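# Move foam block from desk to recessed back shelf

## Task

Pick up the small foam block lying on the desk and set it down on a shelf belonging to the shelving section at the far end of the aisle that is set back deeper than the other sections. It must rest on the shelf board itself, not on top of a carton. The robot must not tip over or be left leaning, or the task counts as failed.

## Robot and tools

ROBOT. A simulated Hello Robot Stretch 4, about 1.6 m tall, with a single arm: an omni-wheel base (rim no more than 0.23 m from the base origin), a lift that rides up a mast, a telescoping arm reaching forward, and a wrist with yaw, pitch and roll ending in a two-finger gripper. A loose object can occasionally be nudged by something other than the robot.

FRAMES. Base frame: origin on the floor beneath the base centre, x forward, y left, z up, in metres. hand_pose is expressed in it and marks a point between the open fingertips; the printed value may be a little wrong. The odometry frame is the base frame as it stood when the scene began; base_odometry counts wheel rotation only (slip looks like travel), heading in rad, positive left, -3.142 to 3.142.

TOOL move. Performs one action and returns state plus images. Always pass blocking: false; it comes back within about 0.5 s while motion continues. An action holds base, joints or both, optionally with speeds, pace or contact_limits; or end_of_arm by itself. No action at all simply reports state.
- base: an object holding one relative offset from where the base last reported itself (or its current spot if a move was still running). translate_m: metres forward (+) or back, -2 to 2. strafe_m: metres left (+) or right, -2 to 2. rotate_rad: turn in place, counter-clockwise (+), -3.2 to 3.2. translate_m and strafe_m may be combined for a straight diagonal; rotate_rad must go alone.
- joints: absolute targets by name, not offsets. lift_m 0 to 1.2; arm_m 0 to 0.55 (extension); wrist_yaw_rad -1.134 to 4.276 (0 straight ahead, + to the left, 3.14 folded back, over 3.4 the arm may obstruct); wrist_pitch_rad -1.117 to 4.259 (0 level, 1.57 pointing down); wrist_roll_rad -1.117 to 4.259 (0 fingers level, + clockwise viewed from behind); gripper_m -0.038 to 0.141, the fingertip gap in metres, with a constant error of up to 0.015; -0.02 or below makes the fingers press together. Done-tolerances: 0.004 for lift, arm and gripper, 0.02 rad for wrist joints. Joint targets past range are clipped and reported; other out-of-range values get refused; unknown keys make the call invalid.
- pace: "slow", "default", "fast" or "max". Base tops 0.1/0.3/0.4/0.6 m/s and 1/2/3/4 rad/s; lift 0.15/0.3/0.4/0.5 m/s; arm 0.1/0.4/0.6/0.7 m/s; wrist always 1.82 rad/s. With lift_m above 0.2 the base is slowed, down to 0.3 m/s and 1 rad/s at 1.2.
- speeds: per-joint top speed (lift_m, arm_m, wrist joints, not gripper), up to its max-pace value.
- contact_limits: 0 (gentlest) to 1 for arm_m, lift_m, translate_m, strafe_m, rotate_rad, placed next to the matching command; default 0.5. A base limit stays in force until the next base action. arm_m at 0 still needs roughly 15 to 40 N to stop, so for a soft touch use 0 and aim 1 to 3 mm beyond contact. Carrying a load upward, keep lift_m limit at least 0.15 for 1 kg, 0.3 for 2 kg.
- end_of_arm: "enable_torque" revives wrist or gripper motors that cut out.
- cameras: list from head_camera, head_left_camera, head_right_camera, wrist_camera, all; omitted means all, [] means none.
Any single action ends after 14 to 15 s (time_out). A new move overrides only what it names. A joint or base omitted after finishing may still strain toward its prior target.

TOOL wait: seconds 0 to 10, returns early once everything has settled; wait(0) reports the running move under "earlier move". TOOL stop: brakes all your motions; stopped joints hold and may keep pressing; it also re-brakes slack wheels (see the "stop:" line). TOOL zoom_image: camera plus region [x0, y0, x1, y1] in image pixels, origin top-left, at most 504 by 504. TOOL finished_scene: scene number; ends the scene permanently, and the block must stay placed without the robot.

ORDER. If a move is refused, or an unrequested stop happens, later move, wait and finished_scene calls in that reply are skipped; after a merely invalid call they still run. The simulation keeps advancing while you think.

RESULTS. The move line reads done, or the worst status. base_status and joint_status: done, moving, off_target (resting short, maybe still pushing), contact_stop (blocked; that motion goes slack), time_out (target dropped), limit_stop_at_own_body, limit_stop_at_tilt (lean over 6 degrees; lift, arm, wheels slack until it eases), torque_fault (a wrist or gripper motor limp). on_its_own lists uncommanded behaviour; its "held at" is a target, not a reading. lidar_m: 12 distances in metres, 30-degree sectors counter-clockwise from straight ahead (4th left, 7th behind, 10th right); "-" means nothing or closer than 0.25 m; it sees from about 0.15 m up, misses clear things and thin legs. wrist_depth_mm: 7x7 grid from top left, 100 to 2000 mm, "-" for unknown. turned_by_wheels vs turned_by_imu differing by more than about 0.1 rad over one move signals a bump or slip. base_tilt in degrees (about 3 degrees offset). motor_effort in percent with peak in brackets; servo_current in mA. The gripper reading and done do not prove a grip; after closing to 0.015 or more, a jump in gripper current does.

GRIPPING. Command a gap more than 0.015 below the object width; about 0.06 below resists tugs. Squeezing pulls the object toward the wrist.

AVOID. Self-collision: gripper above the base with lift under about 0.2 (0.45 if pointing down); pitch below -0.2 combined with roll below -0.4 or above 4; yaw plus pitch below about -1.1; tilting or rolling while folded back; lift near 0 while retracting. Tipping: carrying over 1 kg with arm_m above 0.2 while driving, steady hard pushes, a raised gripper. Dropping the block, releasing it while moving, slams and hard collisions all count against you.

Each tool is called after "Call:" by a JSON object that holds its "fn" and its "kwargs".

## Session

Call:
{"fn": "move", "kwargs": {"blocking": false}}

Scene clock: 0.00 s.
base_odometry: x=+0.000 y=+0.000 heading=+0.000
turned_by_wheels: +0.000
turned_by_imu: +0.000
base_tilt: forward=+0.3 right=+1.3
lidar_m: 2.07 2.07 2.46 1.38 1.39 1.68 2.12 2.13 1.58 1.40 1.41 2.39
base_status: not commanded
joint_positions: lift_m=+0.246 arm_m=+0.002 wrist_yaw_rad=+3.068 wrist_pitch_rad=+0.002 wrist_roll_rad=+0.000 gripper_m=+0.056
joint_status: not commanded
measured_speeds: all 0
motor_effort: lift_m=+20 arm_m=-4 wheel_0=+0 wheel_1=-1 wheel_2=+0
servo_current: wrist_yaw_rad=39 wrist_pitch_rad=46 wrist_roll_rad=26 gripper_m=39
hand_pose: x=-0.1080 y=+0.1084 z=+0.4236 quat_wxyz=(+0.037, -0.001, +0.000, +0.999) (m; base frame)
wrist_depth_mm: 135 139 - - - - - / 114 139 - - - - - / 117 140 - - - - - / 136 178 - - - - - / 1983 - - - - - - / 1430 1464 197 1255 1397 1537 1397 / 1025 878 1078 152 1042 1025 1098
pictures: head_camera, head_left_camera, head_right_camera, wrist_camera
camera_calibration:
wrist_camera: T_world_to_cam=[[0.121229, 0.991669, 0.0435412, -0.135586], [0.027947, 0.0404375, -0.998791, 0.474708], [-0.992231, 0.122299, -0.022812, 0.118862], [0, 0, 0, 1]] pos_world=[0.121109, 0.100724, 0.482749]

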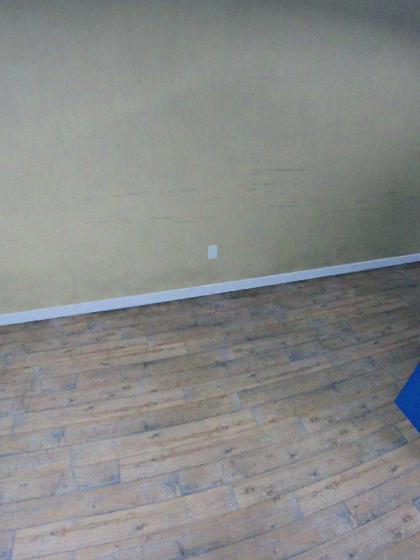

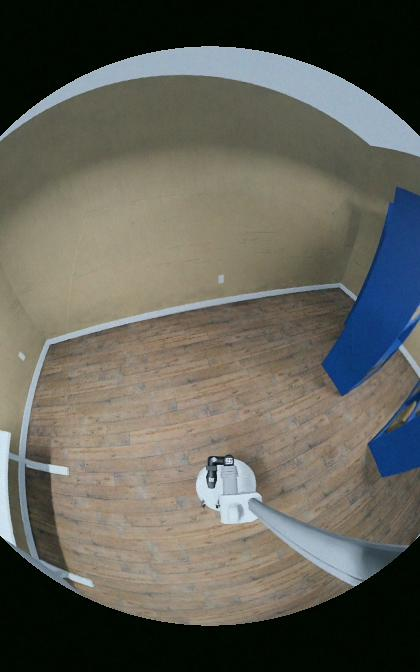

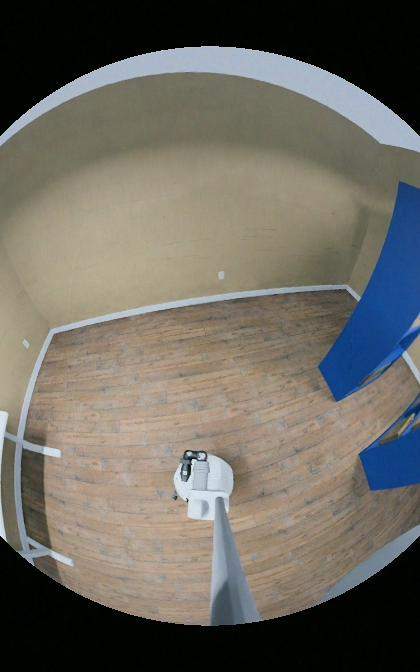

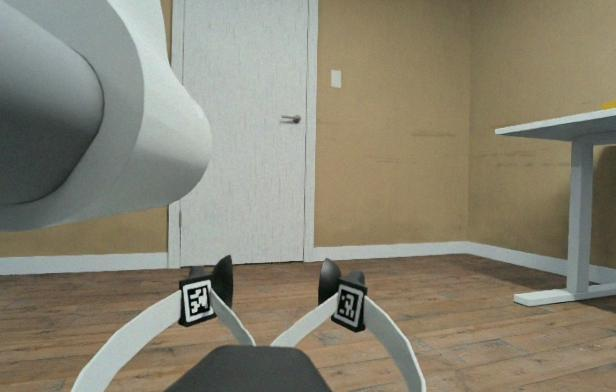

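Call:
{"fn": "move", "kwargs": {"blocking": false, "base": {"rotate_rad": 1.83}, "joints": {"lift_m": 0.95, "wrist_yaw_rad": 0, "wrist_pitch_rad": 0.4, "gripper_m": 0.14}, "cameras": []}}

Call:
{"fn": "wait", "kwargs": {"seconds": 5}}

Call:
{"fn": "zoom_image", "kwargs": {"camera": "head_camera", "region": [100, 150, 400, 400]}}

Scene clock: 8.63 s.
move: moving
base_odometry: x=+0.000 y=+0.000 heading=+0.261
turned_by_wheels: +0.261
turned_by_imu: +0.256
base_tilt: forward=+0.4 right=+1.5
lidar_m: 2.07 2.15 1.51 1.37 1.48 2.23 2.12 2.25 1.43 1.40 1.43 2.16
base_status: rotate_rad moving
joint_positions: lift_m=+0.285 arm_m=+0.002 wrist_yaw_rad=+2.464 wrist_pitch_rad=+0.397 wrist_roll_rad=+0.000 gripper_m=+0.076
joint_status: lift_m moving; wrist_yaw_rad moving; wrist_pitch_rad moving; gripper_m moving
measured_speeds: translate_m=+0.000 strafe_m=+0.000 rotate_rad=+0.991 lift_m=+0.148 arm_m=+0.000 wrist_yaw_rad=-1.809 wrist_pitch_rad=+0.196 wrist_roll_rad=+0.000
motor_effort: lift_m=+27(27) arm_m=-4(4) wheel_0=-7(8) wheel_1=-5(7) wheel_2=-8(8)
servo_current: wrist_yaw_rad=72(130) wrist_pitch_rad=46(78) wrist_roll_rad=26(33) gripper_m=72(91)
hand_pose: x=+0.0206 y=+0.2348 z=+0.3517 quat_wxyz=(+0.326, -0.186, +0.065, +0.925) (m; base frame)
wrist_depth_mm: - - - - - - - / - - - - - - - / 1661 1863 1921 1921 1983 1983 1756 / 1182 1205 1229 1255 1281 1281 1308 / 878 878 904 917 917 931 931 / 691 683 199 723 197 741 741 / 597 309 609 - 580 609 603
pictures: none
No camera images: "cameras" was empty.

Scene clock: 11.77 s.
earlier move: done
base_odometry: x=+0.000 y=+0.000 heading=+1.830
turned_by_wheels: +1.569
turned_by_imu: +1.548
base_tilt: forward=+0.4 right=+1.4
lidar_m: 1.37 1.45 2.18 2.09 2.23 1.45 1.41 1.44 2.13 2.05 2.15 2.29
base_status: done
joint_positions: lift_m=+0.950 arm_m=+0.002 wrist_yaw_rad=+0.004 wrist_pitch_rad=+0.400 wrist_roll_rad=+0.000 gripper_m=+0.140
joint_status: all done
measured_speeds: all 0
motor_effort: lift_m=+24(28) arm_m=-4(4) wheel_0=-4(9) wheel_1=-1(8) wheel_2=+0(9)
servo_current: wrist_yaw_rad=39(130) wrist_pitch_rad=52(78) wrist_roll_rad=26(33) gripper_m=52(111)
hand_pose: x=+0.4391 y=-0.0865 z=+1.0156 quat_wxyz=(+0.980, +0.000, +0.199, +0.002) (m; base frame)
wrist_depth_mm: - - - - - - - / - - - - - - - / - - - - - - - / - - - - - - - / - - - - - - - / 1618 191 1576 1808 203 1756 1756 / 1430 1397 1464 - 1464 1464 1499
wait: 3.13 of 5 s (the move ended)
pictures: head_camera, head_left_camera, head_right_camera, wrist_camera
camera_calibration:
wrist_camera: T_world_to_cam=[[-0.0237791, -0.997992, 0.0587022, -0.158208], [-0.40976, -0.0438302, -0.91114, 1.15448], [0.911883, -0.0457198, -0.407895, 0.239565], [0, 0, 0, 1]] pos_world=[0.250843, -0.0963362, 1.1589]

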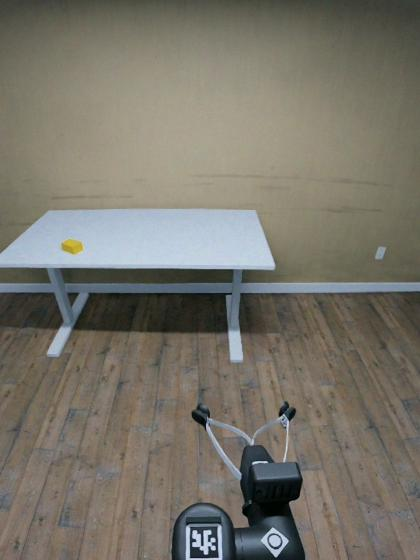

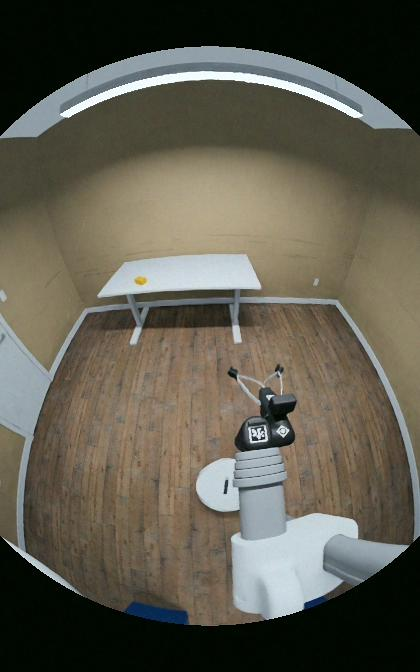

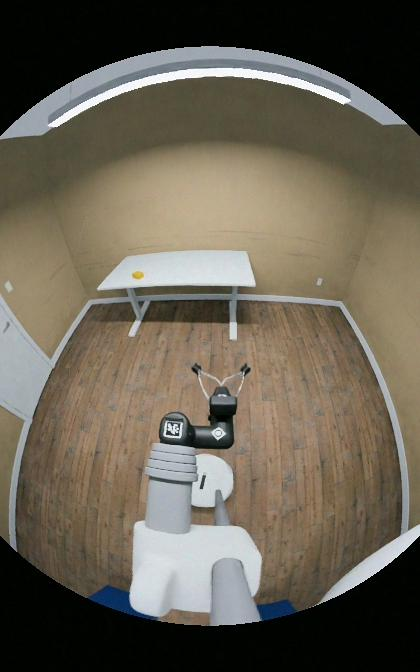

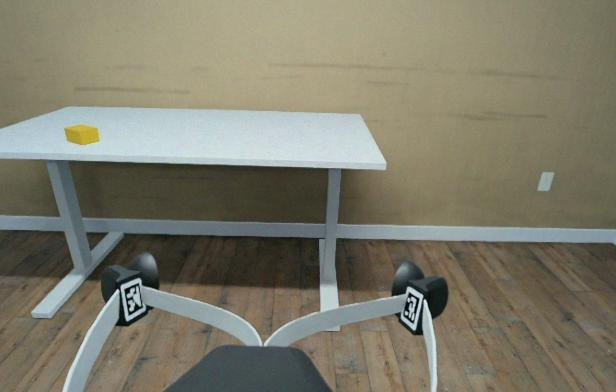

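Scaled by 1.680 from the camera's 420x560 image, which has a finer 1200x1600 frame.

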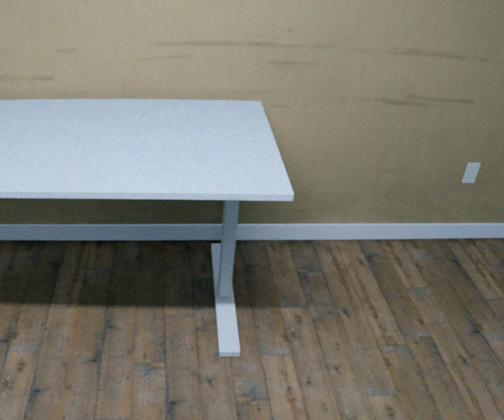

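Call:
{"fn": "move", "kwargs": {"blocking": false, "base": {"translate_m": 0.68, "strafe_m": 0.81}, "cameras": []}}

Call:
{"fn": "wait", "kwargs": {"seconds": 6, "cameras": ["head_camera", "wrist_camera"]}}

Call:
{"fn": "zoom_image", "kwargs": {"camera": "head_camera", "region": [150, 250, 300, 400]}}

Scene clock: 26.60 s.
move: moving
base_odometry: x=-0.030 y=+0.014 heading=+1.829
turned_by_wheels: +0.000
turned_by_imu: -0.001
base_tilt: forward=+0.6 right=+1.4
lidar_m: 1.34 1.44 2.18 2.08 2.20 1.50 1.46 1.46 2.18 2.09 2.19 1.43
base_status: translate_m moving; strafe_m moving
joint_positions: lift_m=+0.950 arm_m=+0.002 wrist_yaw_rad=+0.003 wrist_pitch_rad=+0.400 wrist_roll_rad=+0.000 gripper_m=+0.140
joint_status: not commanded
measured_speeds: translate_m=+0.080 strafe_m=+0.097 rotate_rad=-0.007 lift_m=+0.000 arm_m=+0.000 wrist_yaw_rad=+0.000 wrist_pitch_rad=+0.000 wrist_roll_rad=+0.000
motor_effort: lift_m=+24(24) arm_m=-4(4) wheel_0=-6(7) wheel_1=+6(9) wheel_2=-6(8)
servo_current: wrist_yaw_rad=39(46) wrist_pitch_rad=33(52) wrist_roll_rad=33(39) gripper_m=39(52)
hand_pose: x=+0.4391 y=-0.0865 z=+1.0156 quat_wxyz=(+0.980, +0.000, +0.199, +0.002) (m; base frame)
wrist_depth_mm: - - - - - - - / - - - - - - - / - - - - - - - / - - - - - - - / - - - - - - - / 1661 190 1618 1808 203 1708 1756 / 1397 1397 1464 - 1430 1430 1499
pictures: none
No camera images: "cameras" was empty.

Scene clock: 31.10 s.
earlier move: done
base_odometry: x=-0.957 y=+0.450 heading=+1.829
turned_by_wheels: +0.000
turned_by_imu: +0.003
base_tilt: forward=+0.4 right=+1.4
lidar_m: 0.72 0.76 1.37 1.26 1.34 1.93 2.06 2.30 2.99 2.89 1.03 0.76
base_status: done
joint_positions: lift_m=+0.950 arm_m=+0.002 wrist_yaw_rad=+0.003 wrist_pitch_rad=+0.400 wrist_roll_rad=+0.000 gripper_m=+0.140
joint_status: not commanded
measured_speeds: all 0
motor_effort: lift_m=+24(24) arm_m=-4(4) wheel_0=-2(7) wheel_1=+1(11) wheel_2=-1(8)
servo_current: wrist_yaw_rad=26(46) wrist_pitch_rad=33(52) wrist_roll_rad=26(39) gripper_m=46(59)
hand_pose: x=+0.4391 y=-0.0865 z=+1.0156 quat_wxyz=(+0.980, +0.000, +0.199, +0.002) (m; base frame)
wrist_depth_mm: - - - - - - - / - - - - - - - / - - - - - - - / - - - - - - - / - - - - - - - / 1618 190 177 - 198 1618 - / 1430 1397 1397 - 1397 1464 -
wait: 4.50 of 6 s (the move ended)
pictures: head_camera, wrist_camera
camera_calibration:
wrist_camera: T_world_to_cam=[[-0.0240932, -0.997983, 0.0587321, -0.158162], [-0.409771, -0.0437286, -0.91114, 1.15449], [0.91187, -0.046019, -0.407891, 0.239535], [0, 0, 0, 1]] pos_world=[0.250843, -0.0963356, 1.1589]

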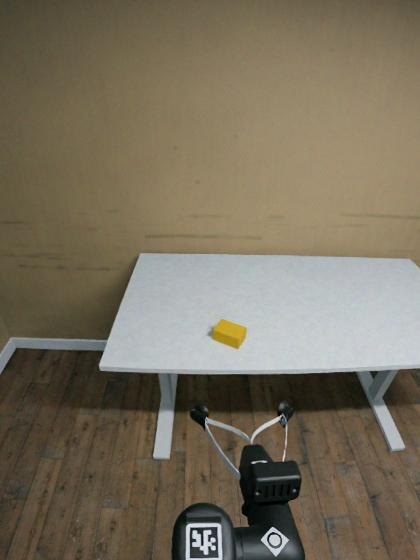

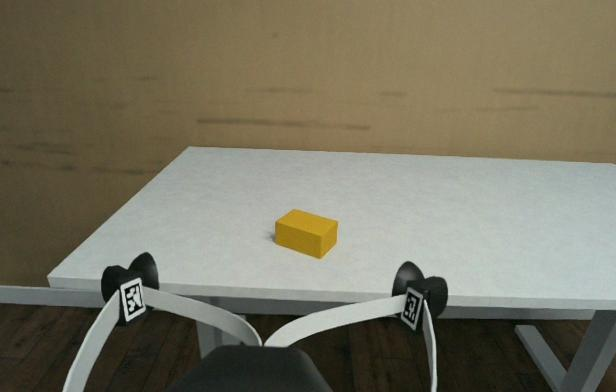

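Scaled by 3.360 from the camera's 420x560 image, which has a finer 1200x1600 frame.

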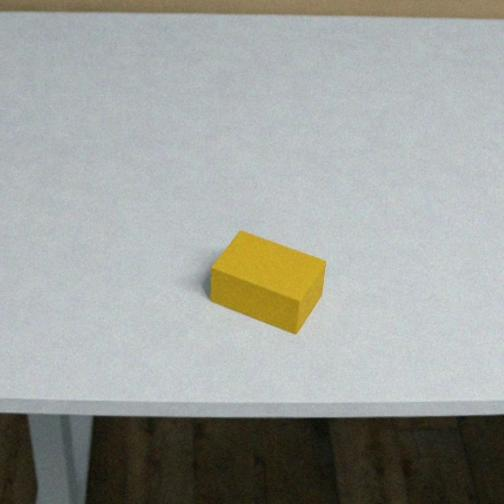

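Call:
{"fn": "move", "kwargs": {"blocking": false, "base": {"translate_m": 0.25, "strafe_m": 0.102}, "joints": {"wrist_yaw_rad": -0.53, "lift_m": 0.85}, "cameras": []}}

Call:
{"fn": "wait", "kwargs": {"seconds": 4, "cameras": ["head_camera", "wrist_camera"]}}

Call:
{"fn": "zoom_image", "kwargs": {"camera": "head_camera", "region": [130, 300, 330, 500]}}

Scene clock: 57.70 s.
move: moving
base_odometry: x=-0.978 y=+0.478 heading=+1.830
turned_by_wheels: +0.000
turned_by_imu: -0.001
base_tilt: forward=+0.2 right=+1.4
lidar_m: 0.67 0.71 1.34 1.27 1.36 1.88 2.10 2.37 3.01 2.88 0.95 0.70
base_status: translate_m moving; strafe_m moving
joint_positions: lift_m=+0.911 arm_m=+0.002 wrist_yaw_rad=-0.496 wrist_pitch_rad=+0.400 wrist_roll_rad=+0.000 gripper_m=+0.140
joint_status: lift_m moving; wrist_yaw_rad moving
measured_speeds: translate_m=+0.124 strafe_m=+0.050 rotate_rad=+0.000 lift_m=-0.149 arm_m=+0.000 wrist_yaw_rad=-0.722 wrist_pitch_rad=+0.000 wrist_roll_rad=+0.000
motor_effort: lift_m=+12(23) arm_m=-4(4) wheel_0=+4(5) wheel_1=+9(9) wheel_2=-8(9)
servo_current: wrist_yaw_rad=33(124) wrist_pitch_rad=39(46) wrist_roll_rad=33(33) gripper_m=52(52)
hand_pose: x=+0.3651 y=-0.2034 z=+0.9772 quat_wxyz=(+0.950, +0.049, +0.192, -0.241) (m; base frame)
wrist_depth_mm: - - - - - - - / - - - - - - - / - - - - - - - / - - - - - - - / - 627 - - - - - / - 189 1537 1756 198 1708 1708 / - 1336 1397 - 1397 1397 1464
pictures: none
No camera images: "cameras" was empty.

Scene clock: 59.47 s.
earlier move: done
base_odometry: x=-1.119 y=+0.666 heading=+1.830
turned_by_wheels: +0.000
turned_by_imu: +0.000
base_tilt: forward=+0.4 right=+1.4
lidar_m: 0.48 0.51 1.23 1.16 1.25 1.78 2.29 2.61 3.12 2.97 0.68 0.49
base_status: done
joint_positions: lift_m=+0.850 arm_m=+0.002 wrist_yaw_rad=-0.527 wrist_pitch_rad=+0.400 wrist_roll_rad=+0.000 gripper_m=+0.140
joint_status: all done
measured_speeds: all 0
motor_effort: lift_m=+14(23) arm_m=-4(4) wheel_0=+4(5) wheel_1=+1(9) wheel_2=+2(10)
servo_current: wrist_yaw_rad=33(124) wrist_pitch_rad=39(59) wrist_roll_rad=26(33) gripper_m=39(52)
hand_pose: x=+0.3589 y=-0.2091 z=+0.9164 quat_wxyz=(+0.946, +0.052, +0.192, -0.255) (m; base frame)
wrist_depth_mm: - - - - - - - / - - - - - - - / - - - - - - - / - - - - - - - / - 462 469 - - 1921 - / - 187 172 - 198 1618 1618 / - 1182 - - 1308 1308 1366
wait: 1.77 of 4 s (the move ended)
pictures: head_camera, wrist_camera
camera_calibration:
wrist_camera: T_world_to_cam=[[-0.525171, -0.848973, 0.0586535, -0.0655217], [-0.375659, 0.169432, -0.911138, 1.05822], [0.763594, -0.500537, -0.407905, 0.224728], [0, 0, 0, 1]] pos_world=[0.191519, -0.122439, 1.0597]

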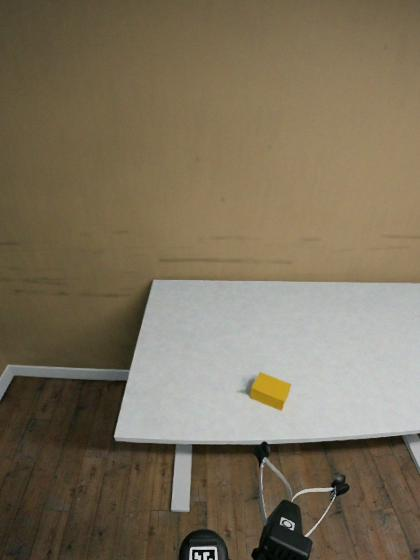

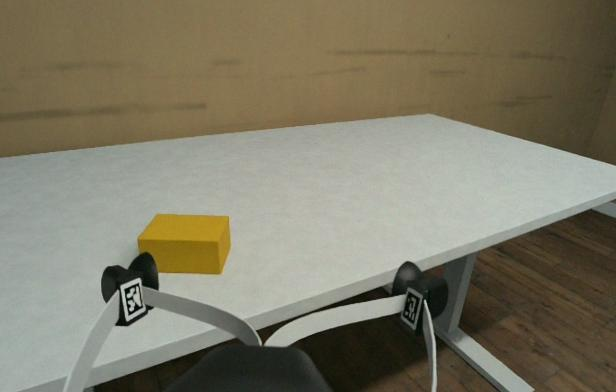

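Scaled by 2.520 from the camera's 420x560 image, which has a finer 1200x1600 frame.

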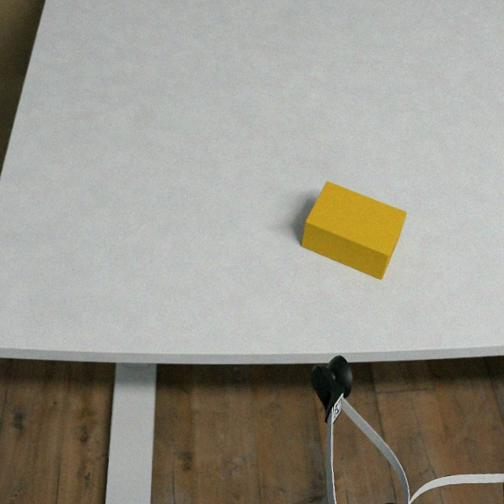

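Call:
{"fn": "move", "kwargs": {"blocking": false, "joints": {"arm_m": 0.29}, "cameras": []}}

Call:
{"fn": "wait", "kwargs": {"seconds": 4, "cameras": ["head_camera", "wrist_camera"]}}

Call:
{"fn": "zoom_image", "kwargs": {"camera": "head_camera", "region": [180, 300, 380, 500]}}

Scene clock: 72.03 s.
move: moving
base_odometry: x=-1.119 y=+0.666 heading=+1.830
turned_by_wheels: +0.000
turned_by_imu: -0.001
base_tilt: forward=+0.1 right=+1.2
lidar_m: 0.48 0.51 1.30 1.18 1.27 1.77 2.30 2.58 3.10 2.98 0.67 0.48
base_status: not commanded
joint_positions: lift_m=+0.850 arm_m=+0.054 wrist_yaw_rad=-0.527 wrist_pitch_rad=+0.400 wrist_roll_rad=+0.000 gripper_m=+0.140
joint_status: arm_m moving
measured_speeds: translate_m=+0.000 strafe_m=+0.000 rotate_rad=+0.000 lift_m=+0.000 arm_m=+0.198 wrist_yaw_rad=+0.000 wrist_pitch_rad=+0.000 wrist_roll_rad=+0.000
motor_effort: lift_m=+14(14) arm_m=+6(10) wheel_0=+3(4) wheel_1=+1(1) wheel_2=+2(2)
servo_current: wrist_yaw_rad=39(39) wrist_pitch_rad=46(52) wrist_roll_rad=26(33) gripper_m=46(52)
hand_pose: x=+0.4110 y=-0.2091 z=+0.9164 quat_wxyz=(+0.946, +0.052, +0.192, -0.255) (m; base frame)
wrist_depth_mm: - - - - - - - / - - - - - - - / - - - - - - - / - - - - - - - / - 427 452 - - - - / - 187 177 - 198 1618 1618 / - - - - 1308 1336 1336
pictures: none
No camera images: "cameras" was empty.

Scene clock: 73.50 s.
earlier move: done
base_odometry: x=-1.119 y=+0.666 heading=+1.830
turned_by_wheels: +0.000
turned_by_imu: +0.000
base_tilt: forward=+0.4 right=+1.4
lidar_m: 0.47 0.49 1.27 1.18 1.25 1.79 2.29 2.59 3.09 2.99 0.66 0.50
base_status: not commanded
joint_positions: lift_m=+0.850 arm_m=+0.290 wrist_yaw_rad=-0.527 wrist_pitch_rad=+0.400 wrist_roll_rad=+0.000 gripper_m=+0.140
joint_status: all done
measured_speeds: all 0
motor_effort: lift_m=+14(15) arm_m=+6(10) wheel_0=+4(4) wheel_1=+1(1) wheel_2=+2(2)
servo_current: wrist_yaw_rad=39(46) wrist_pitch_rad=33(52) wrist_roll_rad=33(39) gripper_m=46(52)
hand_pose: x=+0.6464 y=-0.2091 z=+0.9164 quat_wxyz=(+0.946, +0.052, +0.192, -0.255) (m; base frame)
wrist_depth_mm: - - - - - - - / - - - - - - - / - - - - - - - / - - - - - - - / - - - - - - - / - 187 172 - 196 - - / - - - - - - -
wait: 1.47 of 4 s (the move ended)
pictures: head_camera, wrist_camera
camera_calibration:
wrist_camera: T_world_to_cam=[[-0.525302, -0.848887, 0.0587222, 0.0854134], [-0.375633, 0.169417, -0.911152, 1.16619], [0.763517, -0.500688, -0.407865, 0.00524699], [0, 0, 0, 1]] pos_world=[0.47892, -0.122438, 1.0597]

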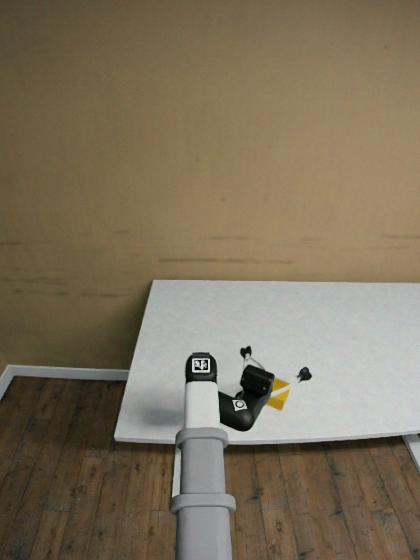

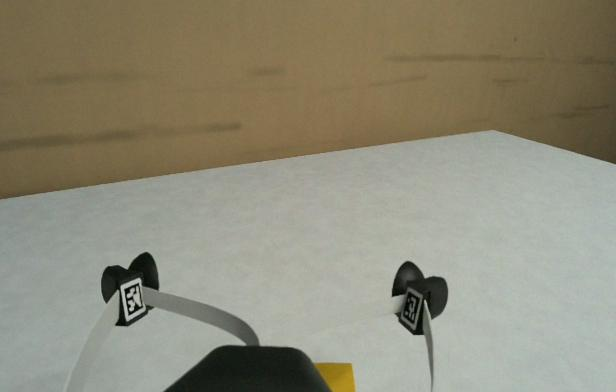

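Scaled by 2.520 from the camera's 420x560 image, which has a finer 1200x1600 frame.

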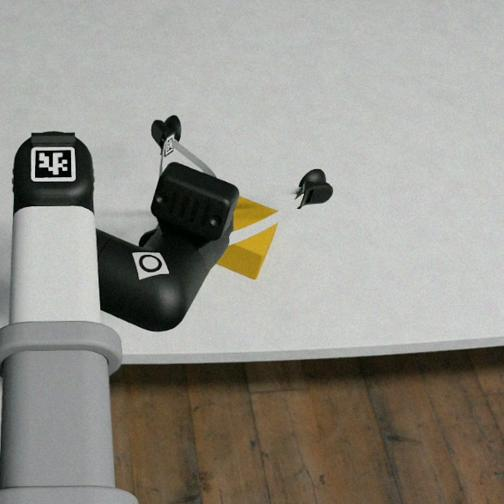

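Call:
{"fn": "move", "kwargs": {"blocking": false, "joints": {"lift_m": 0.745}, "pace": "slow", "contact_limits": {"lift_m": 0.05}, "cameras": []}}

Call:
{"fn": "wait", "kwargs": {"seconds": 3, "cameras": ["head_camera", "wrist_camera"]}}

Call:
{"fn": "zoom_image", "kwargs": {"camera": "head_camera", "region": [180, 300, 380, 500]}}

Scene clock: 85.80 s.
move: moving
base_odometry: x=-1.119 y=+0.666 heading=+1.830
turned_by_wheels: +0.000
turned_by_imu: -0.001
base_tilt: forward=+0.4 right=+1.4
lidar_m: 0.45 0.51 1.27 1.18 1.25 1.78 2.30 2.58 3.10 2.98 0.68 0.51
base_status: not commanded
joint_positions: lift_m=+0.824 arm_m=+0.290 wrist_yaw_rad=-0.527 wrist_pitch_rad=+0.400 wrist_roll_rad=+0.000 gripper_m=+0.140
joint_status: lift_m moving
measured_speeds: translate_m=+0.000 strafe_m=+0.000 rotate_rad=+0.000 lift_m=-0.099 arm_m=+0.000 wrist_yaw_rad=+0.000 wrist_pitch_rad=+0.000 wrist_roll_rad=+0.000
motor_effort: lift_m=+15(15) arm_m=+7(7) wheel_0=+4(4) wheel_1=+1(1) wheel_2=+2(2)
servo_current: wrist_yaw_rad=39(39) wrist_pitch_rad=46(52) wrist_roll_rad=26(33) gripper_m=52(52)
contact_limits: lift_m 0.05
hand_pose: x=+0.6464 y=-0.2091 z=+0.8902 quat_wxyz=(+0.946, +0.052, +0.192, -0.255) (m; base frame)
wrist_depth_mm: - - - - - - - / - - - - - - - / - - - - - - - / - - - - - - - / - - - - - - - / - 187 172 - 195 - - / - - - - - - -
pictures: none
No camera images: "cameras" was empty.

Scene clock: 87.03 s.
earlier move: done
base_odometry: x=-1.119 y=+0.666 heading=+1.830
turned_by_wheels: +0.000
turned_by_imu: +0.000
base_tilt: forward=+0.3 right=+1.4
lidar_m: 0.46 0.50 1.25 1.19 1.27 1.77 2.31 2.60 3.12 2.97 0.68 0.51
base_status: not commanded
joint_positions: lift_m=+0.745 arm_m=+0.290 wrist_yaw_rad=-0.527 wrist_pitch_rad=+0.400 wrist_roll_rad=+0.000 gripper_m=+0.140
joint_status: all done
measured_speeds: all 0
motor_effort: lift_m=+14(15) arm_m=+6(7) wheel_0=+4(4) wheel_1=+1(1) wheel_2=+2(2)
servo_current: wrist_yaw_rad=46(46) wrist_pitch_rad=33(59) wrist_roll_rad=26(33) gripper_m=39(52)
contact_limits: lift_m 0.05
hand_pose: x=+0.6464 y=-0.2091 z=+0.8114 quat_wxyz=(+0.946, +0.052, +0.192, -0.255) (m; base frame)
wrist_depth_mm: - - - - - - - / - - - - - - - / - - - - - - - / - - - - - - - / - - 230 233 - - - / - 187 193 195 195 - - / - - 191 191 191 - -
wait: 1.23 of 3 s (the move ended)
pictures: head_camera, wrist_camera
camera_calibration:
wrist_camera: T_world_to_cam=[[-0.525302, -0.848887, 0.0587222, 0.0915792], [-0.375633, 0.169417, -0.911152, 1.07052], [0.763517, -0.500688, -0.407865, -0.0375788], [0, 0, 0, 1]] pos_world=[0.47892, -0.122438, 0.954698]

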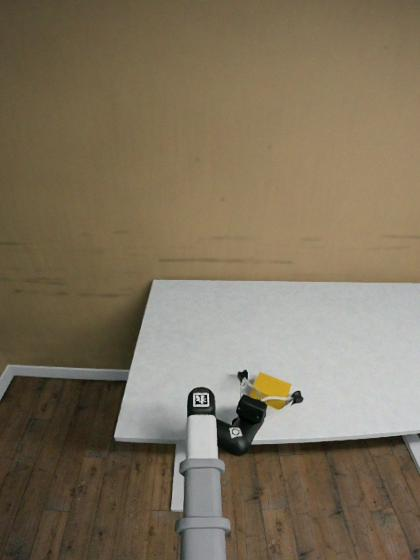

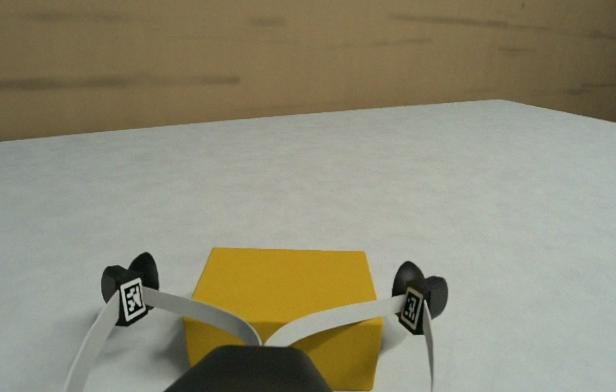

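Scaled by 2.520 from the camera's 420x560 image, which has a finer 1200x1600 frame.

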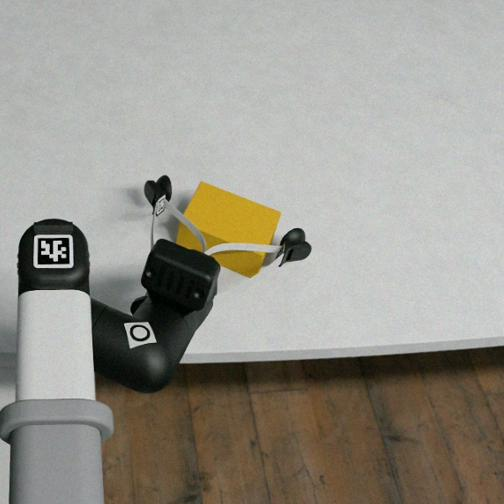

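Call:
{"fn": "move", "kwargs": {"blocking": false, "joints": {"gripper_m": 0.035}, "cameras": []}}

Call:
{"fn": "wait", "kwargs": {"seconds": 4, "cameras": ["wrist_camera"]}}

Call:
{"fn": "move", "kwargs": {"blocking": false, "joints": {"lift_m": 0.88}, "cameras": []}}

Call:
{"fn": "wait", "kwargs": {"seconds": 4, "cameras": ["wrist_camera", "head_camera"]}}

Scene clock: 95.90 s.
move: moving
base_odometry: x=-1.119 y=+0.666 heading=+1.830
turned_by_wheels: +0.000
turned_by_imu: -0.001
base_tilt: forward=+0.3 right=+1.4
lidar_m: 0.48 0.51 1.26 1.17 1.25 1.79 2.31 2.61 3.11 2.97 0.68 0.52
base_status: not commanded
joint_positions: lift_m=+0.745 arm_m=+0.290 wrist_yaw_rad=-0.527 wrist_pitch_rad=+0.400 wrist_roll_rad=+0.000 gripper_m=+0.128
joint_status: gripper_m moving
measured_speeds: all 0
motor_effort: lift_m=+14(14) arm_m=+6(7) wheel_0=+4(4) wheel_1=+1(1) wheel_2=+2(2)
servo_current: wrist_yaw_rad=46(46) wrist_pitch_rad=39(46) wrist_roll_rad=26(33) gripper_m=72(111)
contact_limits: lift_m 0.05
hand_pose: x=+0.6464 y=-0.2091 z=+0.8114 quat_wxyz=(+0.946, +0.052, +0.192, -0.255) (m; base frame)
wrist_depth_mm: - - - - - - - / - - - - - - - / - - - - - - - / - - - - - - - / - - 230 233 - - - / - 189 193 196 196 - - / - - 191 193 - - -
pictures: none
No camera images: "cameras" was empty.

Scene clock: 97.40 s.
earlier move: done
base_odometry: x=-1.119 y=+0.666 heading=+1.830
turned_by_wheels: +0.000
turned_by_imu: +0.000
base_tilt: forward=+0.4 right=+1.4
lidar_m: 0.50 0.53 1.28 1.19 1.25 1.78 2.29 2.61 3.11 2.98 0.69 0.54
base_status: not commanded
joint_positions: lift_m=+0.745 arm_m=+0.290 wrist_yaw_rad=-0.527 wrist_pitch_rad=+0.400 wrist_roll_rad=+0.000 gripper_m=+0.036
joint_status: all done
measured_speeds: all 0
motor_effort: lift_m=+14(14) arm_m=+6(7) wheel_0=+4(4) wheel_1=+1(1) wheel_2=+2(2)
servo_current: wrist_yaw_rad=39(46) wrist_pitch_rad=39(52) wrist_roll_rad=20(39) gripper_m=137(325)
contact_limits: lift_m 0.05
hand_pose: x=+0.6463 y=-0.2091 z=+0.8114 quat_wxyz=(+0.946, +0.052, +0.192, -0.255) (m; base frame)
wrist_depth_mm: - - - - - - - / - - - - - - - / - - - - - - - / - - - - - - - / - - 208 219 - - - / - 173 183 185 184 - - / - - 167 168 - - -
wait: 1.50 of 4 s (the move ended)
pictures: wrist_camera
camera_calibration:
wrist_camera: T_world_to_cam=[[-0.525373, -0.848847, 0.0586652, 0.0916726], [-0.375618, 0.169509, -0.911141, 1.07051], [0.763475, -0.500725, -0.407897, -0.0375327], [0, 0, 0, 1]] pos_world=[0.47892, -0.122438, 0.954698]

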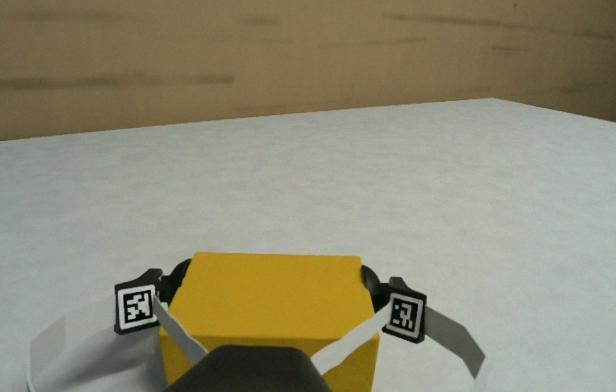

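Scene clock: 97.90 s.
move: moving
base_odometry: x=-1.119 y=+0.666 heading=+1.830
turned_by_wheels: +0.000
turned_by_imu: +0.000
base_tilt: forward=+0.4 right=+1.5
lidar_m: 0.47 0.50 1.27 1.17 1.25 1.78 2.29 2.58 3.11 2.98 0.70 0.48
base_status: not commanded
joint_positions: lift_m=+0.784 arm_m=+0.290 wrist_yaw_rad=-0.527 wrist_pitch_rad=+0.400 wrist_roll_rad=+0.000 gripper_m=+0.036
joint_status: lift_m moving
measured_speeds: translate_m=+0.000 strafe_m=+0.000 rotate_rad=+0.000 lift_m=+0.149 arm_m=+0.000 wrist_yaw_rad=+0.000 wrist_pitch_rad=+0.000 wrist_roll_rad=+0.000
motor_effort: lift_m=+25(27) arm_m=+7(7) wheel_0=+3(4) wheel_1=+1(1) wheel_2=+2(2)
servo_current: wrist_yaw_rad=46(46) wrist_pitch_rad=39(52) wrist_roll_rad=26(33) gripper_m=130(143)
hand_pose: x=+0.6463 y=-0.2091 z=+0.8497 quat_wxyz=(+0.946, +0.052, +0.192, -0.255) (m; base frame)
wrist_depth_mm: - - - - - - - / - - - - - - - / - - - - - - - / - - - - - - - / - - 208 220 - - - / - 172 183 185 183 - - / - - 167 167 - - -
pictures: none
No camera images: "cameras" was empty.

Scene clock: 99.03 s.
earlier move: done
base_odometry: x=-1.119 y=+0.666 heading=+1.830
turned_by_wheels: +0.000
turned_by_imu: +0.000
base_tilt: forward=+0.4 right=+1.4
lidar_m: 0.47 0.50 1.28 1.19 1.26 1.77 2.31 2.59 3.11 2.98 0.70 0.50
base_status: not commanded
joint_positions: lift_m=+0.880 arm_m=+0.290 wrist_yaw_rad=-0.527 wrist_pitch_rad=+0.400 wrist_roll_rad=+0.000 gripper_m=+0.036
joint_status: all done
measured_speeds: all 0
motor_effort: lift_m=+24(27) arm_m=+6(7) wheel_0=+4(4) wheel_1=+1(1) wheel_2=+2(2)
servo_current: wrist_yaw_rad=33(46) wrist_pitch_rad=39(52) wrist_roll_rad=33(33) gripper_m=137(143)
hand_pose: x=+0.6463 y=-0.2091 z=+0.9455 quat_wxyz=(+0.946, +0.052, +0.192, -0.255) (m; base frame)
wrist_depth_mm: - - - - - - - / - - - - - - - / - - - - - - - / - - - - - - - / - - 207 219 - - - / - 172 183 184 183 - - / - - 167 167 - - -
wait: 1.13 of 4 s (the move ended)
pictures: head_camera, wrist_camera
camera_calibration:
wrist_camera: T_world_to_cam=[[-0.525349, -0.848859, 0.0587115, 0.0837365], [-0.375714, 0.169509, -0.911101, 1.19279], [0.763444, -0.500705, -0.40798, 0.0173146], [0, 0, 0, 1]] pos_world=[0.47892, -0.122438, 1.0889]

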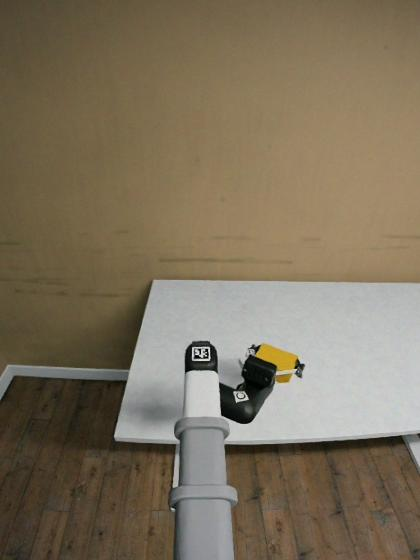

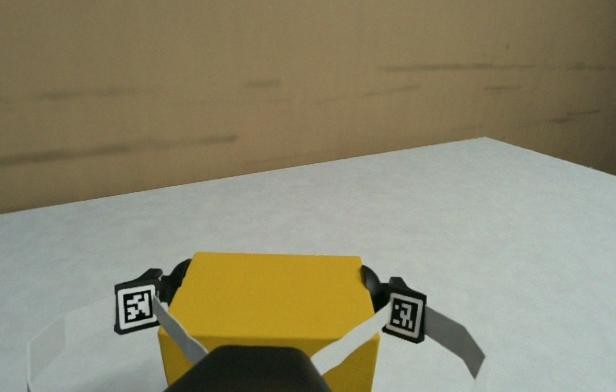

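Call:
{"fn": "move", "kwargs": {"blocking": false, "joints": {"arm_m": 0.02}, "base": {"translate_m": -0.75}, "cameras": []}}

Call:
{"fn": "wait", "kwargs": {"seconds": 5, "cameras": []}}

Call:
{"fn": "move", "kwargs": {"blocking": false, "base": {"rotate_rad": -3.14}, "joints": {"wrist_yaw_rad": 0}, "cameras": []}}

Call:
{"fn": "wait", "kwargs": {"seconds": 6, "cameras": ["head_camera", "wrist_camera"]}}

Scene clock: 107.30 s.
move: moving
base_odometry: x=-1.111 y=+0.635 heading=+1.830
turned_by_wheels: +0.000
turned_by_imu: -0.001
base_tilt: forward=+0.3 right=+1.5
lidar_m: 0.51 0.55 1.27 1.16 1.25 1.76 2.25 2.56 3.10 2.97 0.72 0.52
base_status: translate_m moving
joint_positions: lift_m=+0.880 arm_m=+0.238 wrist_yaw_rad=-0.527 wrist_pitch_rad=+0.400 wrist_roll_rad=+0.000 gripper_m=+0.036
joint_status: arm_m moving
measured_speeds: translate_m=-0.124 strafe_m=-0.001 rotate_rad=-0.001 lift_m=+0.000 arm_m=-0.198 wrist_yaw_rad=+0.000 wrist_pitch_rad=+0.000 wrist_roll_rad=+0.000
motor_effort: lift_m=+24(24) arm_m=-6(9) wheel_0=-6(7) wheel_1=-4(6) wheel_2=+11(11)
servo_current: wrist_yaw_rad=39(39) wrist_pitch_rad=39(46) wrist_roll_rad=26(33) gripper_m=137(143)
hand_pose: x=+0.5944 y=-0.2091 z=+0.9455 quat_wxyz=(+0.946, +0.052, +0.192, -0.255) (m; base frame)
wrist_depth_mm: - - - - - - - / - - - - - - - / - - - - - - - / - - - - - - - / - - 207 219 - - - / - 172 183 184 183 - - / - - 167 168 - - -
pictures: none
No camera images: "cameras" was empty.

Scene clock: 110.80 s.
earlier move: done
base_odometry: x=-0.927 y=-0.059 heading=+1.830
turned_by_wheels: +0.000
turned_by_imu: +0.000
base_tilt: forward=+0.2 right=+1.5
lidar_m: 1.20 1.76 1.25 1.19 1.28 1.77 1.56 1.63 2.23 2.97 1.75 1.24
base_status: done
joint_positions: lift_m=+0.880 arm_m=+0.020 wrist_yaw_rad=-0.527 wrist_pitch_rad=+0.400 wrist_roll_rad=+0.000 gripper_m=+0.036
joint_status: all done
measured_speeds: all 0
motor_effort: lift_m=+24(24) arm_m=-6(10) wheel_0=-2(7) wheel_1=-2(7) wheel_2=-1(11)
servo_current: wrist_yaw_rad=33(52) wrist_pitch_rad=33(59) wrist_roll_rad=26(33) gripper_m=137(143)
hand_pose: x=+0.3768 y=-0.2091 z=+0.9455 quat_wxyz=(+0.946, +0.052, +0.192, -0.255) (m; base frame)
wrist_depth_mm: - - - - - - - / - - - - - - - / - - - - - - - / - - - - - - - / - 1808 1983 - - - - / 1499 174 183 185 184 1708 1661 / 145 1255 167 167 1255 1255 1430
wait: 3.50 of 5 s (the move ended)
pictures: none
No camera images: "cameras" was empty.

Scene clock: 111.30 s.
move: moving
base_odometry: x=-0.927 y=-0.059 heading=+1.574
turned_by_wheels: -0.256
turned_by_imu: -0.252
base_tilt: forward=+0.3 right=+1.4
lidar_m: 1.22 1.24 1.38 1.20 1.20 1.44 2.59 1.56 1.92 2.98 2.99 1.40
base_status: rotate_rad moving
joint_positions: lift_m=+0.880 arm_m=+0.020 wrist_yaw_rad=-0.034 wrist_pitch_rad=+0.400 wrist_roll_rad=+0.000 gripper_m=+0.036
joint_status: wrist_yaw_rad moving
measured_speeds: translate_m=+0.000 strafe_m=+0.000 rotate_rad=-0.977 lift_m=+0.000 arm_m=+0.000 wrist_yaw_rad=+0.719 wrist_pitch_rad=+0.000 wrist_roll_rad=+0.000
motor_effort: lift_m=+24(24) arm_m=-6(6) wheel_0=+6(7) wheel_1=+7(8) wheel_2=+7(7)
servo_current: wrist_yaw_rad=78(98) wrist_pitch_rad=39(52) wrist_roll_rad=33(39) gripper_m=137(137)
hand_pose: x=+0.4537 y=-0.0963 z=+0.9455 quat_wxyz=(+0.980, +0.003, +0.199, -0.016) (m; base frame)
wrist_depth_mm: - - - - - - - / - - - - - - - / - - - - - - - / - - - - - - - / 1708 1808 1983 - - - - / 1576 174 183 185 183 1661 1618 / 1255 1255 167 168 1255 1281 1397
pictures: none
No camera images: "cameras" was empty.

Scene clock: 113.70 s.
earlier move: done
base_odometry: x=-0.927 y=-0.059 heading=-1.310
turned_by_wheels: -2.884
turned_by_imu: -2.848
base_tilt: forward=+0.3 right=+1.5
lidar_m: 1.55 1.62 3.09 3.00 1.72 1.27 1.24 1.71 1.25 1.19 1.27 1.80
base_status: done
joint_positions: lift_m=+0.880 arm_m=+0.020 wrist_yaw_rad=-0.003 wrist_pitch_rad=+0.400 wrist_roll_rad=+0.000 gripper_m=+0.036
joint_status: all done
measured_speeds: all 0
motor_effort: lift_m=+24(24) arm_m=-6(7) wheel_0=+2(8) wheel_1=+2(9) wheel_2=+1(8)
servo_current: wrist_yaw_rad=39(98) wrist_pitch_rad=52(52) wrist_roll_rad=33(39) gripper_m=143(143)
hand_pose: x=+0.4565 y=-0.0883 z=+0.9455 quat_wxyz=(+0.980, +0.000, +0.199, -0.002) (m; base frame)
wrist_depth_mm: - - - - - - - / - - - - - - - / - - - - - - - / 1921 - - - - - - / 1983 1983 216 - - - - / 1499 174 183 185 184 1708 1576 / 1255 1281 167 168 1255 1281 1430
wait: 2.40 of 6 s (the move ended)
pictures: head_camera, wrist_camera
camera_calibration:
wrist_camera: T_world_to_cam=[[-0.0305225, -0.997806, 0.0587505, -0.152398], [-0.410165, -0.0410976, -0.911085, 1.09812], [0.9115, -0.051906, -0.408011, 0.19475], [0, 0, 0, 1]] pos_world=[0.268247, -0.0968243, 1.0889]

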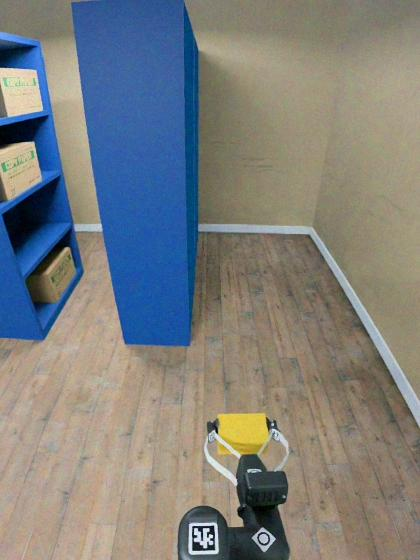

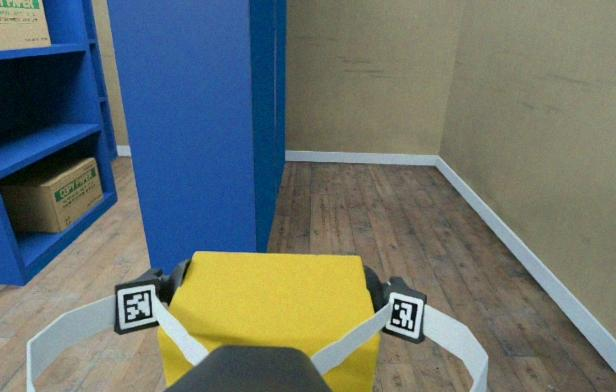

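Call:
{"fn": "move", "kwargs": {"blocking": false, "base": {"translate_m": 0.6, "strafe_m": 0.845}, "cameras": []}}

Call:
{"fn": "wait", "kwargs": {"seconds": 6, "cameras": ["head_camera", "head_left_camera", "head_right_camera"]}}

Call:
{"fn": "zoom_image", "kwargs": {"camera": "head_camera", "region": [0, 0, 420, 420]}}

Scene clock: 124.03 s.
move: moving
base_odometry: x=-0.897 y=-0.070 heading=-1.310
turned_by_wheels: +0.000
turned_by_imu: -0.001
base_tilt: forward=+0.3 right=+1.6
lidar_m: 1.53 1.61 3.07 2.96 1.76 1.29 1.25 1.74 1.24 1.21 1.33 1.84
base_status: translate_m moving; strafe_m moving
joint_positions: lift_m=+0.880 arm_m=+0.020 wrist_yaw_rad=-0.003 wrist_pitch_rad=+0.400 wrist_roll_rad=+0.000 gripper_m=+0.036
joint_status: not commanded
measured_speeds: translate_m=+0.072 strafe_m=+0.102 rotate_rad=-0.005 lift_m=+0.000 arm_m=+0.000 wrist_yaw_rad=+0.000 wrist_pitch_rad=+0.000 wrist_roll_rad=+0.000
motor_effort: lift_m=+24(24) arm_m=-6(6) wheel_0=-5(7) wheel_1=+9(11) wheel_2=-5(7)
servo_current: wrist_yaw_rad=33(46) wrist_pitch_rad=39(52) wrist_roll_rad=33(33) gripper_m=130(137)
hand_pose: x=+0.4565 y=-0.0883 z=+0.9455 quat_wxyz=(+0.980, +0.000, +0.199, -0.002) (m; base frame)
wrist_depth_mm: - - - - - - - / - - - - - - - / - - 1366 - - - - / 1921 - - - - - - / 1921 1983 216 - - - - / 1576 175 183 185 183 1708 1576 / 1255 1229 167 167 1255 1255 1430
pictures: none
No camera images: "cameras" was empty.

Scene clock: 128.47 s.
earlier move: done
base_odometry: x=+0.044 y=-0.421 heading=-1.310
turned_by_wheels: +0.000
turned_by_imu: +0.003
base_tilt: forward=+0.5 right=+1.4
lidar_m: 1.11 1.02 2.21 2.13 2.21 2.68 1.83 1.91 2.10 2.08 2.19 1.03
base_status: done
joint_positions: lift_m=+0.880 arm_m=+0.020 wrist_yaw_rad=-0.003 wrist_pitch_rad=+0.400 wrist_roll_rad=+0.000 gripper_m=+0.036
joint_status: not commanded
measured_speeds: all 0
motor_effort: lift_m=+24(24) arm_m=-6(6) wheel_0=-2(7) wheel_1=+1(11) wheel_2=-1(8)
servo_current: wrist_yaw_rad=33(52) wrist_pitch_rad=39(52) wrist_roll_rad=26(33) gripper_m=124(150)
hand_pose: x=+0.4565 y=-0.0883 z=+0.9456 quat_wxyz=(+0.980, +0.000, +0.199, -0.002) (m; base frame)
wrist_depth_mm: - - - - - - - / - - - - 1576 - - / - - - - 1205 - - / - - - - 1118 - - / - - 1397 - 1366 - - / - 173 182 185 184 - 1661 / - - 167 167 - - 1336
wait: 4.43 of 6 s (the move ended)
pictures: head_camera, head_left_camera, head_right_camera

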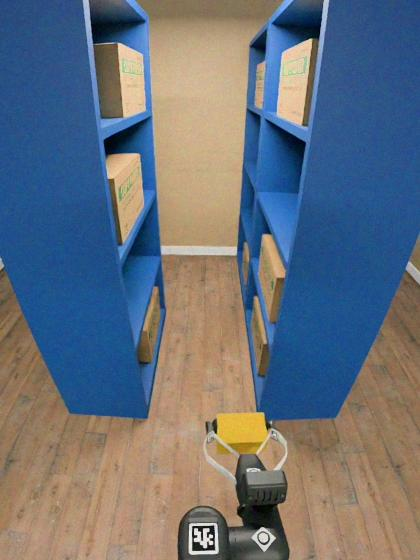

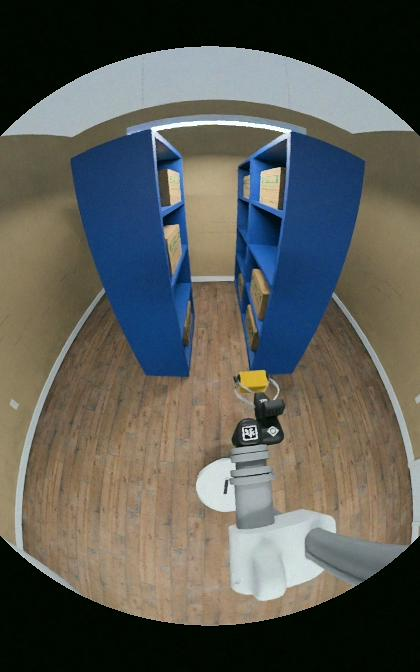

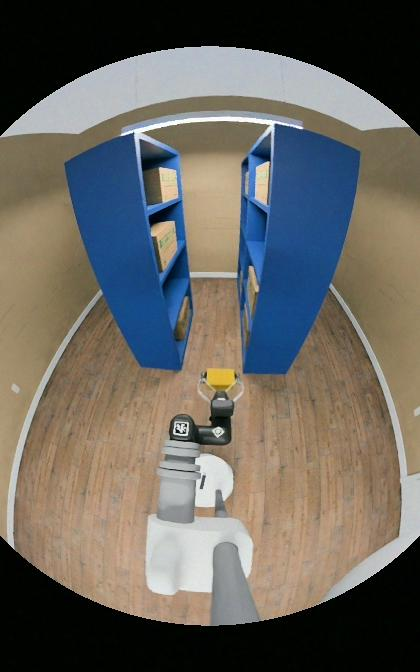

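Scaled by 1.200 from the camera's 420x560 image, which has a finer 1200x1600 frame.

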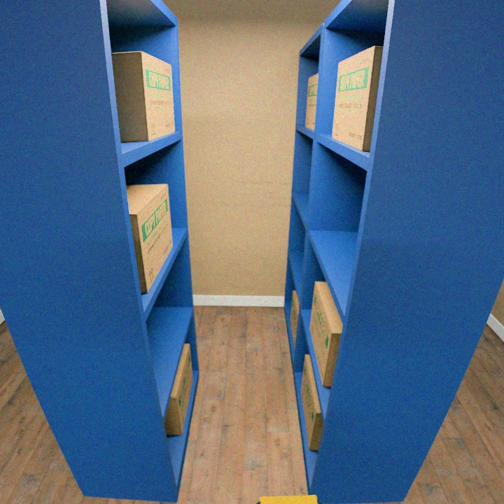

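Call:
{"fn": "move", "kwargs": {"blocking": false, "base": {"rotate_rad": -0.018}, "cameras": []}}

Call:
{"fn": "wait", "kwargs": {"seconds": 1, "cameras": []}}

Call:
{"fn": "move", "kwargs": {"blocking": false, "base": {"translate_m": 0.85}, "contact_limits": {"translate_m": 0.2}, "cameras": []}}

Call:
{"fn": "wait", "kwargs": {"seconds": 5, "cameras": ["head_camera", "head_right_camera"]}}

Scene clock: 141.43 s.
move: done
base_odometry: x=+0.044 y=-0.421 heading=-1.328
turned_by_wheels: -0.018
turned_by_imu: -0.018
base_tilt: forward=+0.3 right=+1.4
lidar_m: 1.15 1.03 2.22 2.12 2.23 2.72 1.83 1.90 2.13 2.06 2.17 0.99
base_status: done
joint_positions: lift_m=+0.880 arm_m=+0.020 wrist_yaw_rad=-0.003 wrist_pitch_rad=+0.400 wrist_roll_rad=+0.000 gripper_m=+0.036
joint_status: not commanded
measured_speeds: all 0
motor_effort: lift_m=+24(24) arm_m=-6(6) wheel_0=+3(3) wheel_1=+1(5) wheel_2=-2(4)
servo_current: wrist_yaw_rad=33(52) wrist_pitch_rad=33(46) wrist_roll_rad=26(33) gripper_m=137(143)
hand_pose: x=+0.4565 y=-0.0883 z=+0.9456 quat_wxyz=(+0.980, +0.000, +0.199, -0.002) (m; base frame)
wrist_depth_mm: - - - - - - - / - - - - 931 - - / - - - - 1205 - - / - - - - 1098 - - / - - 1499 1983 - - 1921 / - 173 183 185 183 - 1661 / - - 167 168 - - 1397
pictures: none
No camera images: "cameras" was empty.

Scene clock: 142.43 s.
base_odometry: x=+0.044 y=-0.421 heading=-1.328
turned_by_wheels: +0.000
turned_by_imu: +0.000
base_tilt: forward=+0.3 right=+1.5
lidar_m: 1.17 1.02 2.17 2.10 2.24 2.71 1.79 1.91 2.16 2.07 2.18 1.02
base_status: done
joint_positions: lift_m=+0.880 arm_m=+0.020 wrist_yaw_rad=-0.003 wrist_pitch_rad=+0.400 wrist_roll_rad=+0.000 gripper_m=+0.036
joint_status: not commanded
measured_speeds: all 0
motor_effort: lift_m=+24(24) arm_m=-6(6) wheel_0=+3(3) wheel_1=+1(5) wheel_2=-2(4)
servo_current: wrist_yaw_rad=39(52) wrist_pitch_rad=26(46) wrist_roll_rad=20(33) gripper_m=137(143)
hand_pose: x=+0.4565 y=-0.0883 z=+0.9456 quat_wxyz=(+0.980, +0.000, +0.199, -0.002) (m; base frame)
wrist_depth_mm: - - - - - - - / - - - - 917 - - / - - - - 1182 - - / - - - - 1098 - - / - - 1499 - - - 1921 / - 173 182 185 183 - 1661 / - - 167 167 - - 1397
wait: 1.00 s; at rest by 0.27 s
pictures: none
No camera images: "cameras" was empty.

Scene clock: 142.93 s.
move: moving
base_odometry: x=+0.051 y=-0.453 heading=-1.328
turned_by_wheels: +0.000
turned_by_imu: +0.000
base_tilt: forward=+0.2 right=+1.3
lidar_m: 1.14 1.01 2.21 2.12 2.23 2.75 1.84 1.93 2.13 2.06 2.17 0.98
base_status: translate_m moving
joint_positions: lift_m=+0.880 arm_m=+0.020 wrist_yaw_rad=-0.003 wrist_pitch_rad=+0.400 wrist_roll_rad=+0.000 gripper_m=+0.036
joint_status: not commanded
measured_speeds: translate_m=+0.124 strafe_m=+0.000 rotate_rad=-0.002 lift_m=+0.000 arm_m=+0.000 wrist_yaw_rad=+0.000 wrist_pitch_rad=+0.000 wrist_roll_rad=+0.000
motor_effort: lift_m=+24(24) arm_m=-6(6) wheel_0=+6(7) wheel_1=+6(6) wheel_2=-9(9)
servo_current: wrist_yaw_rad=39(39) wrist_pitch_rad=33(46) wrist_roll_rad=26(33) gripper_m=130(143)
contact_limits: translate_m 0.2
hand_pose: x=+0.4565 y=-0.0883 z=+0.9456 quat_wxyz=(+0.980, +0.000, +0.199, -0.002) (m; base frame)
wrist_depth_mm: - - - - - - - / - - - - 878 - - / - - - - 1138 - - / - - - - 1078 - - / - - 1576 - - - 1983 / - 173 183 185 183 - 1708 / - - 167 167 - - 1430
pictures: none
No camera images: "cameras" was empty.

Scene clock: 146.73 s.
earlier move: done
base_odometry: x=+0.248 y=-1.246 heading=-1.328
turned_by_wheels: +0.000
turned_by_imu: -0.001
base_tilt: forward=+0.3 right=+1.4
lidar_m: 1.21 0.42 0.33 0.68 2.21 3.10 3.50 2.83 2.15 0.60 0.32 0.39
base_status: done
joint_positions: lift_m=+0.880 arm_m=+0.020 wrist_yaw_rad=-0.003 wrist_pitch_rad=+0.400 wrist_roll_rad=+0.000 gripper_m=+0.036
joint_status: not commanded
measured_speeds: all 0
motor_effort: lift_m=+23(24) arm_m=-6(6) wheel_0=+1(7) wheel_1=+1(8) wheel_2=+0(10)
servo_current: wrist_yaw_rad=39(52) wrist_pitch_rad=46(59) wrist_roll_rad=26(33) gripper_m=130(150)
contact_limits: translate_m 0.2
hand_pose: x=+0.4565 y=-0.0883 z=+0.9456 quat_wxyz=(+0.980, +0.000, +0.199, -0.002) (m; base frame)
wrist_depth_mm: - - - - 1576 - - / 591 - - - 1255 - - / - - - - 809 - - / - - - - - 627 - / - 1983 - 1983 904 530 539 / - 173 183 185 183 436 421 / - 854 168 167 615 413 359
wait: 3.80 of 5 s (the move ended)
pictures: head_camera, head_right_camera

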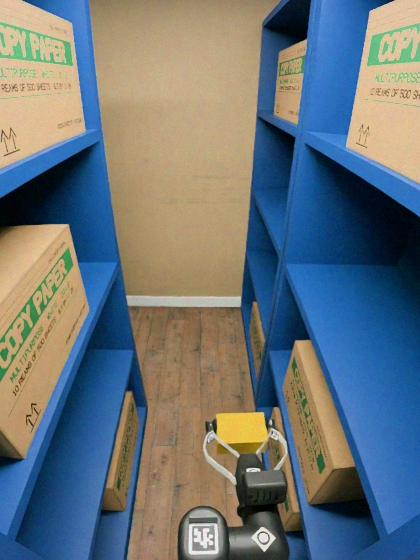

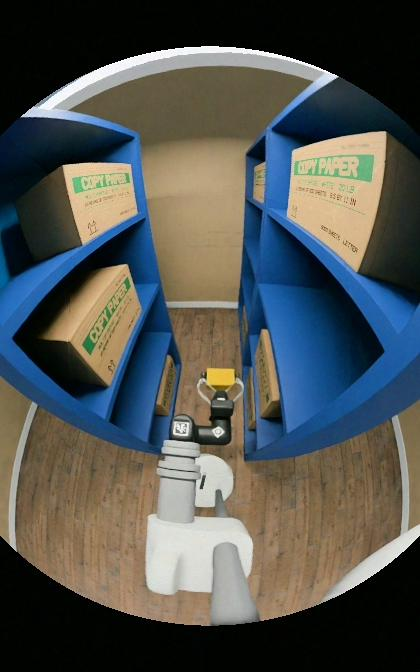

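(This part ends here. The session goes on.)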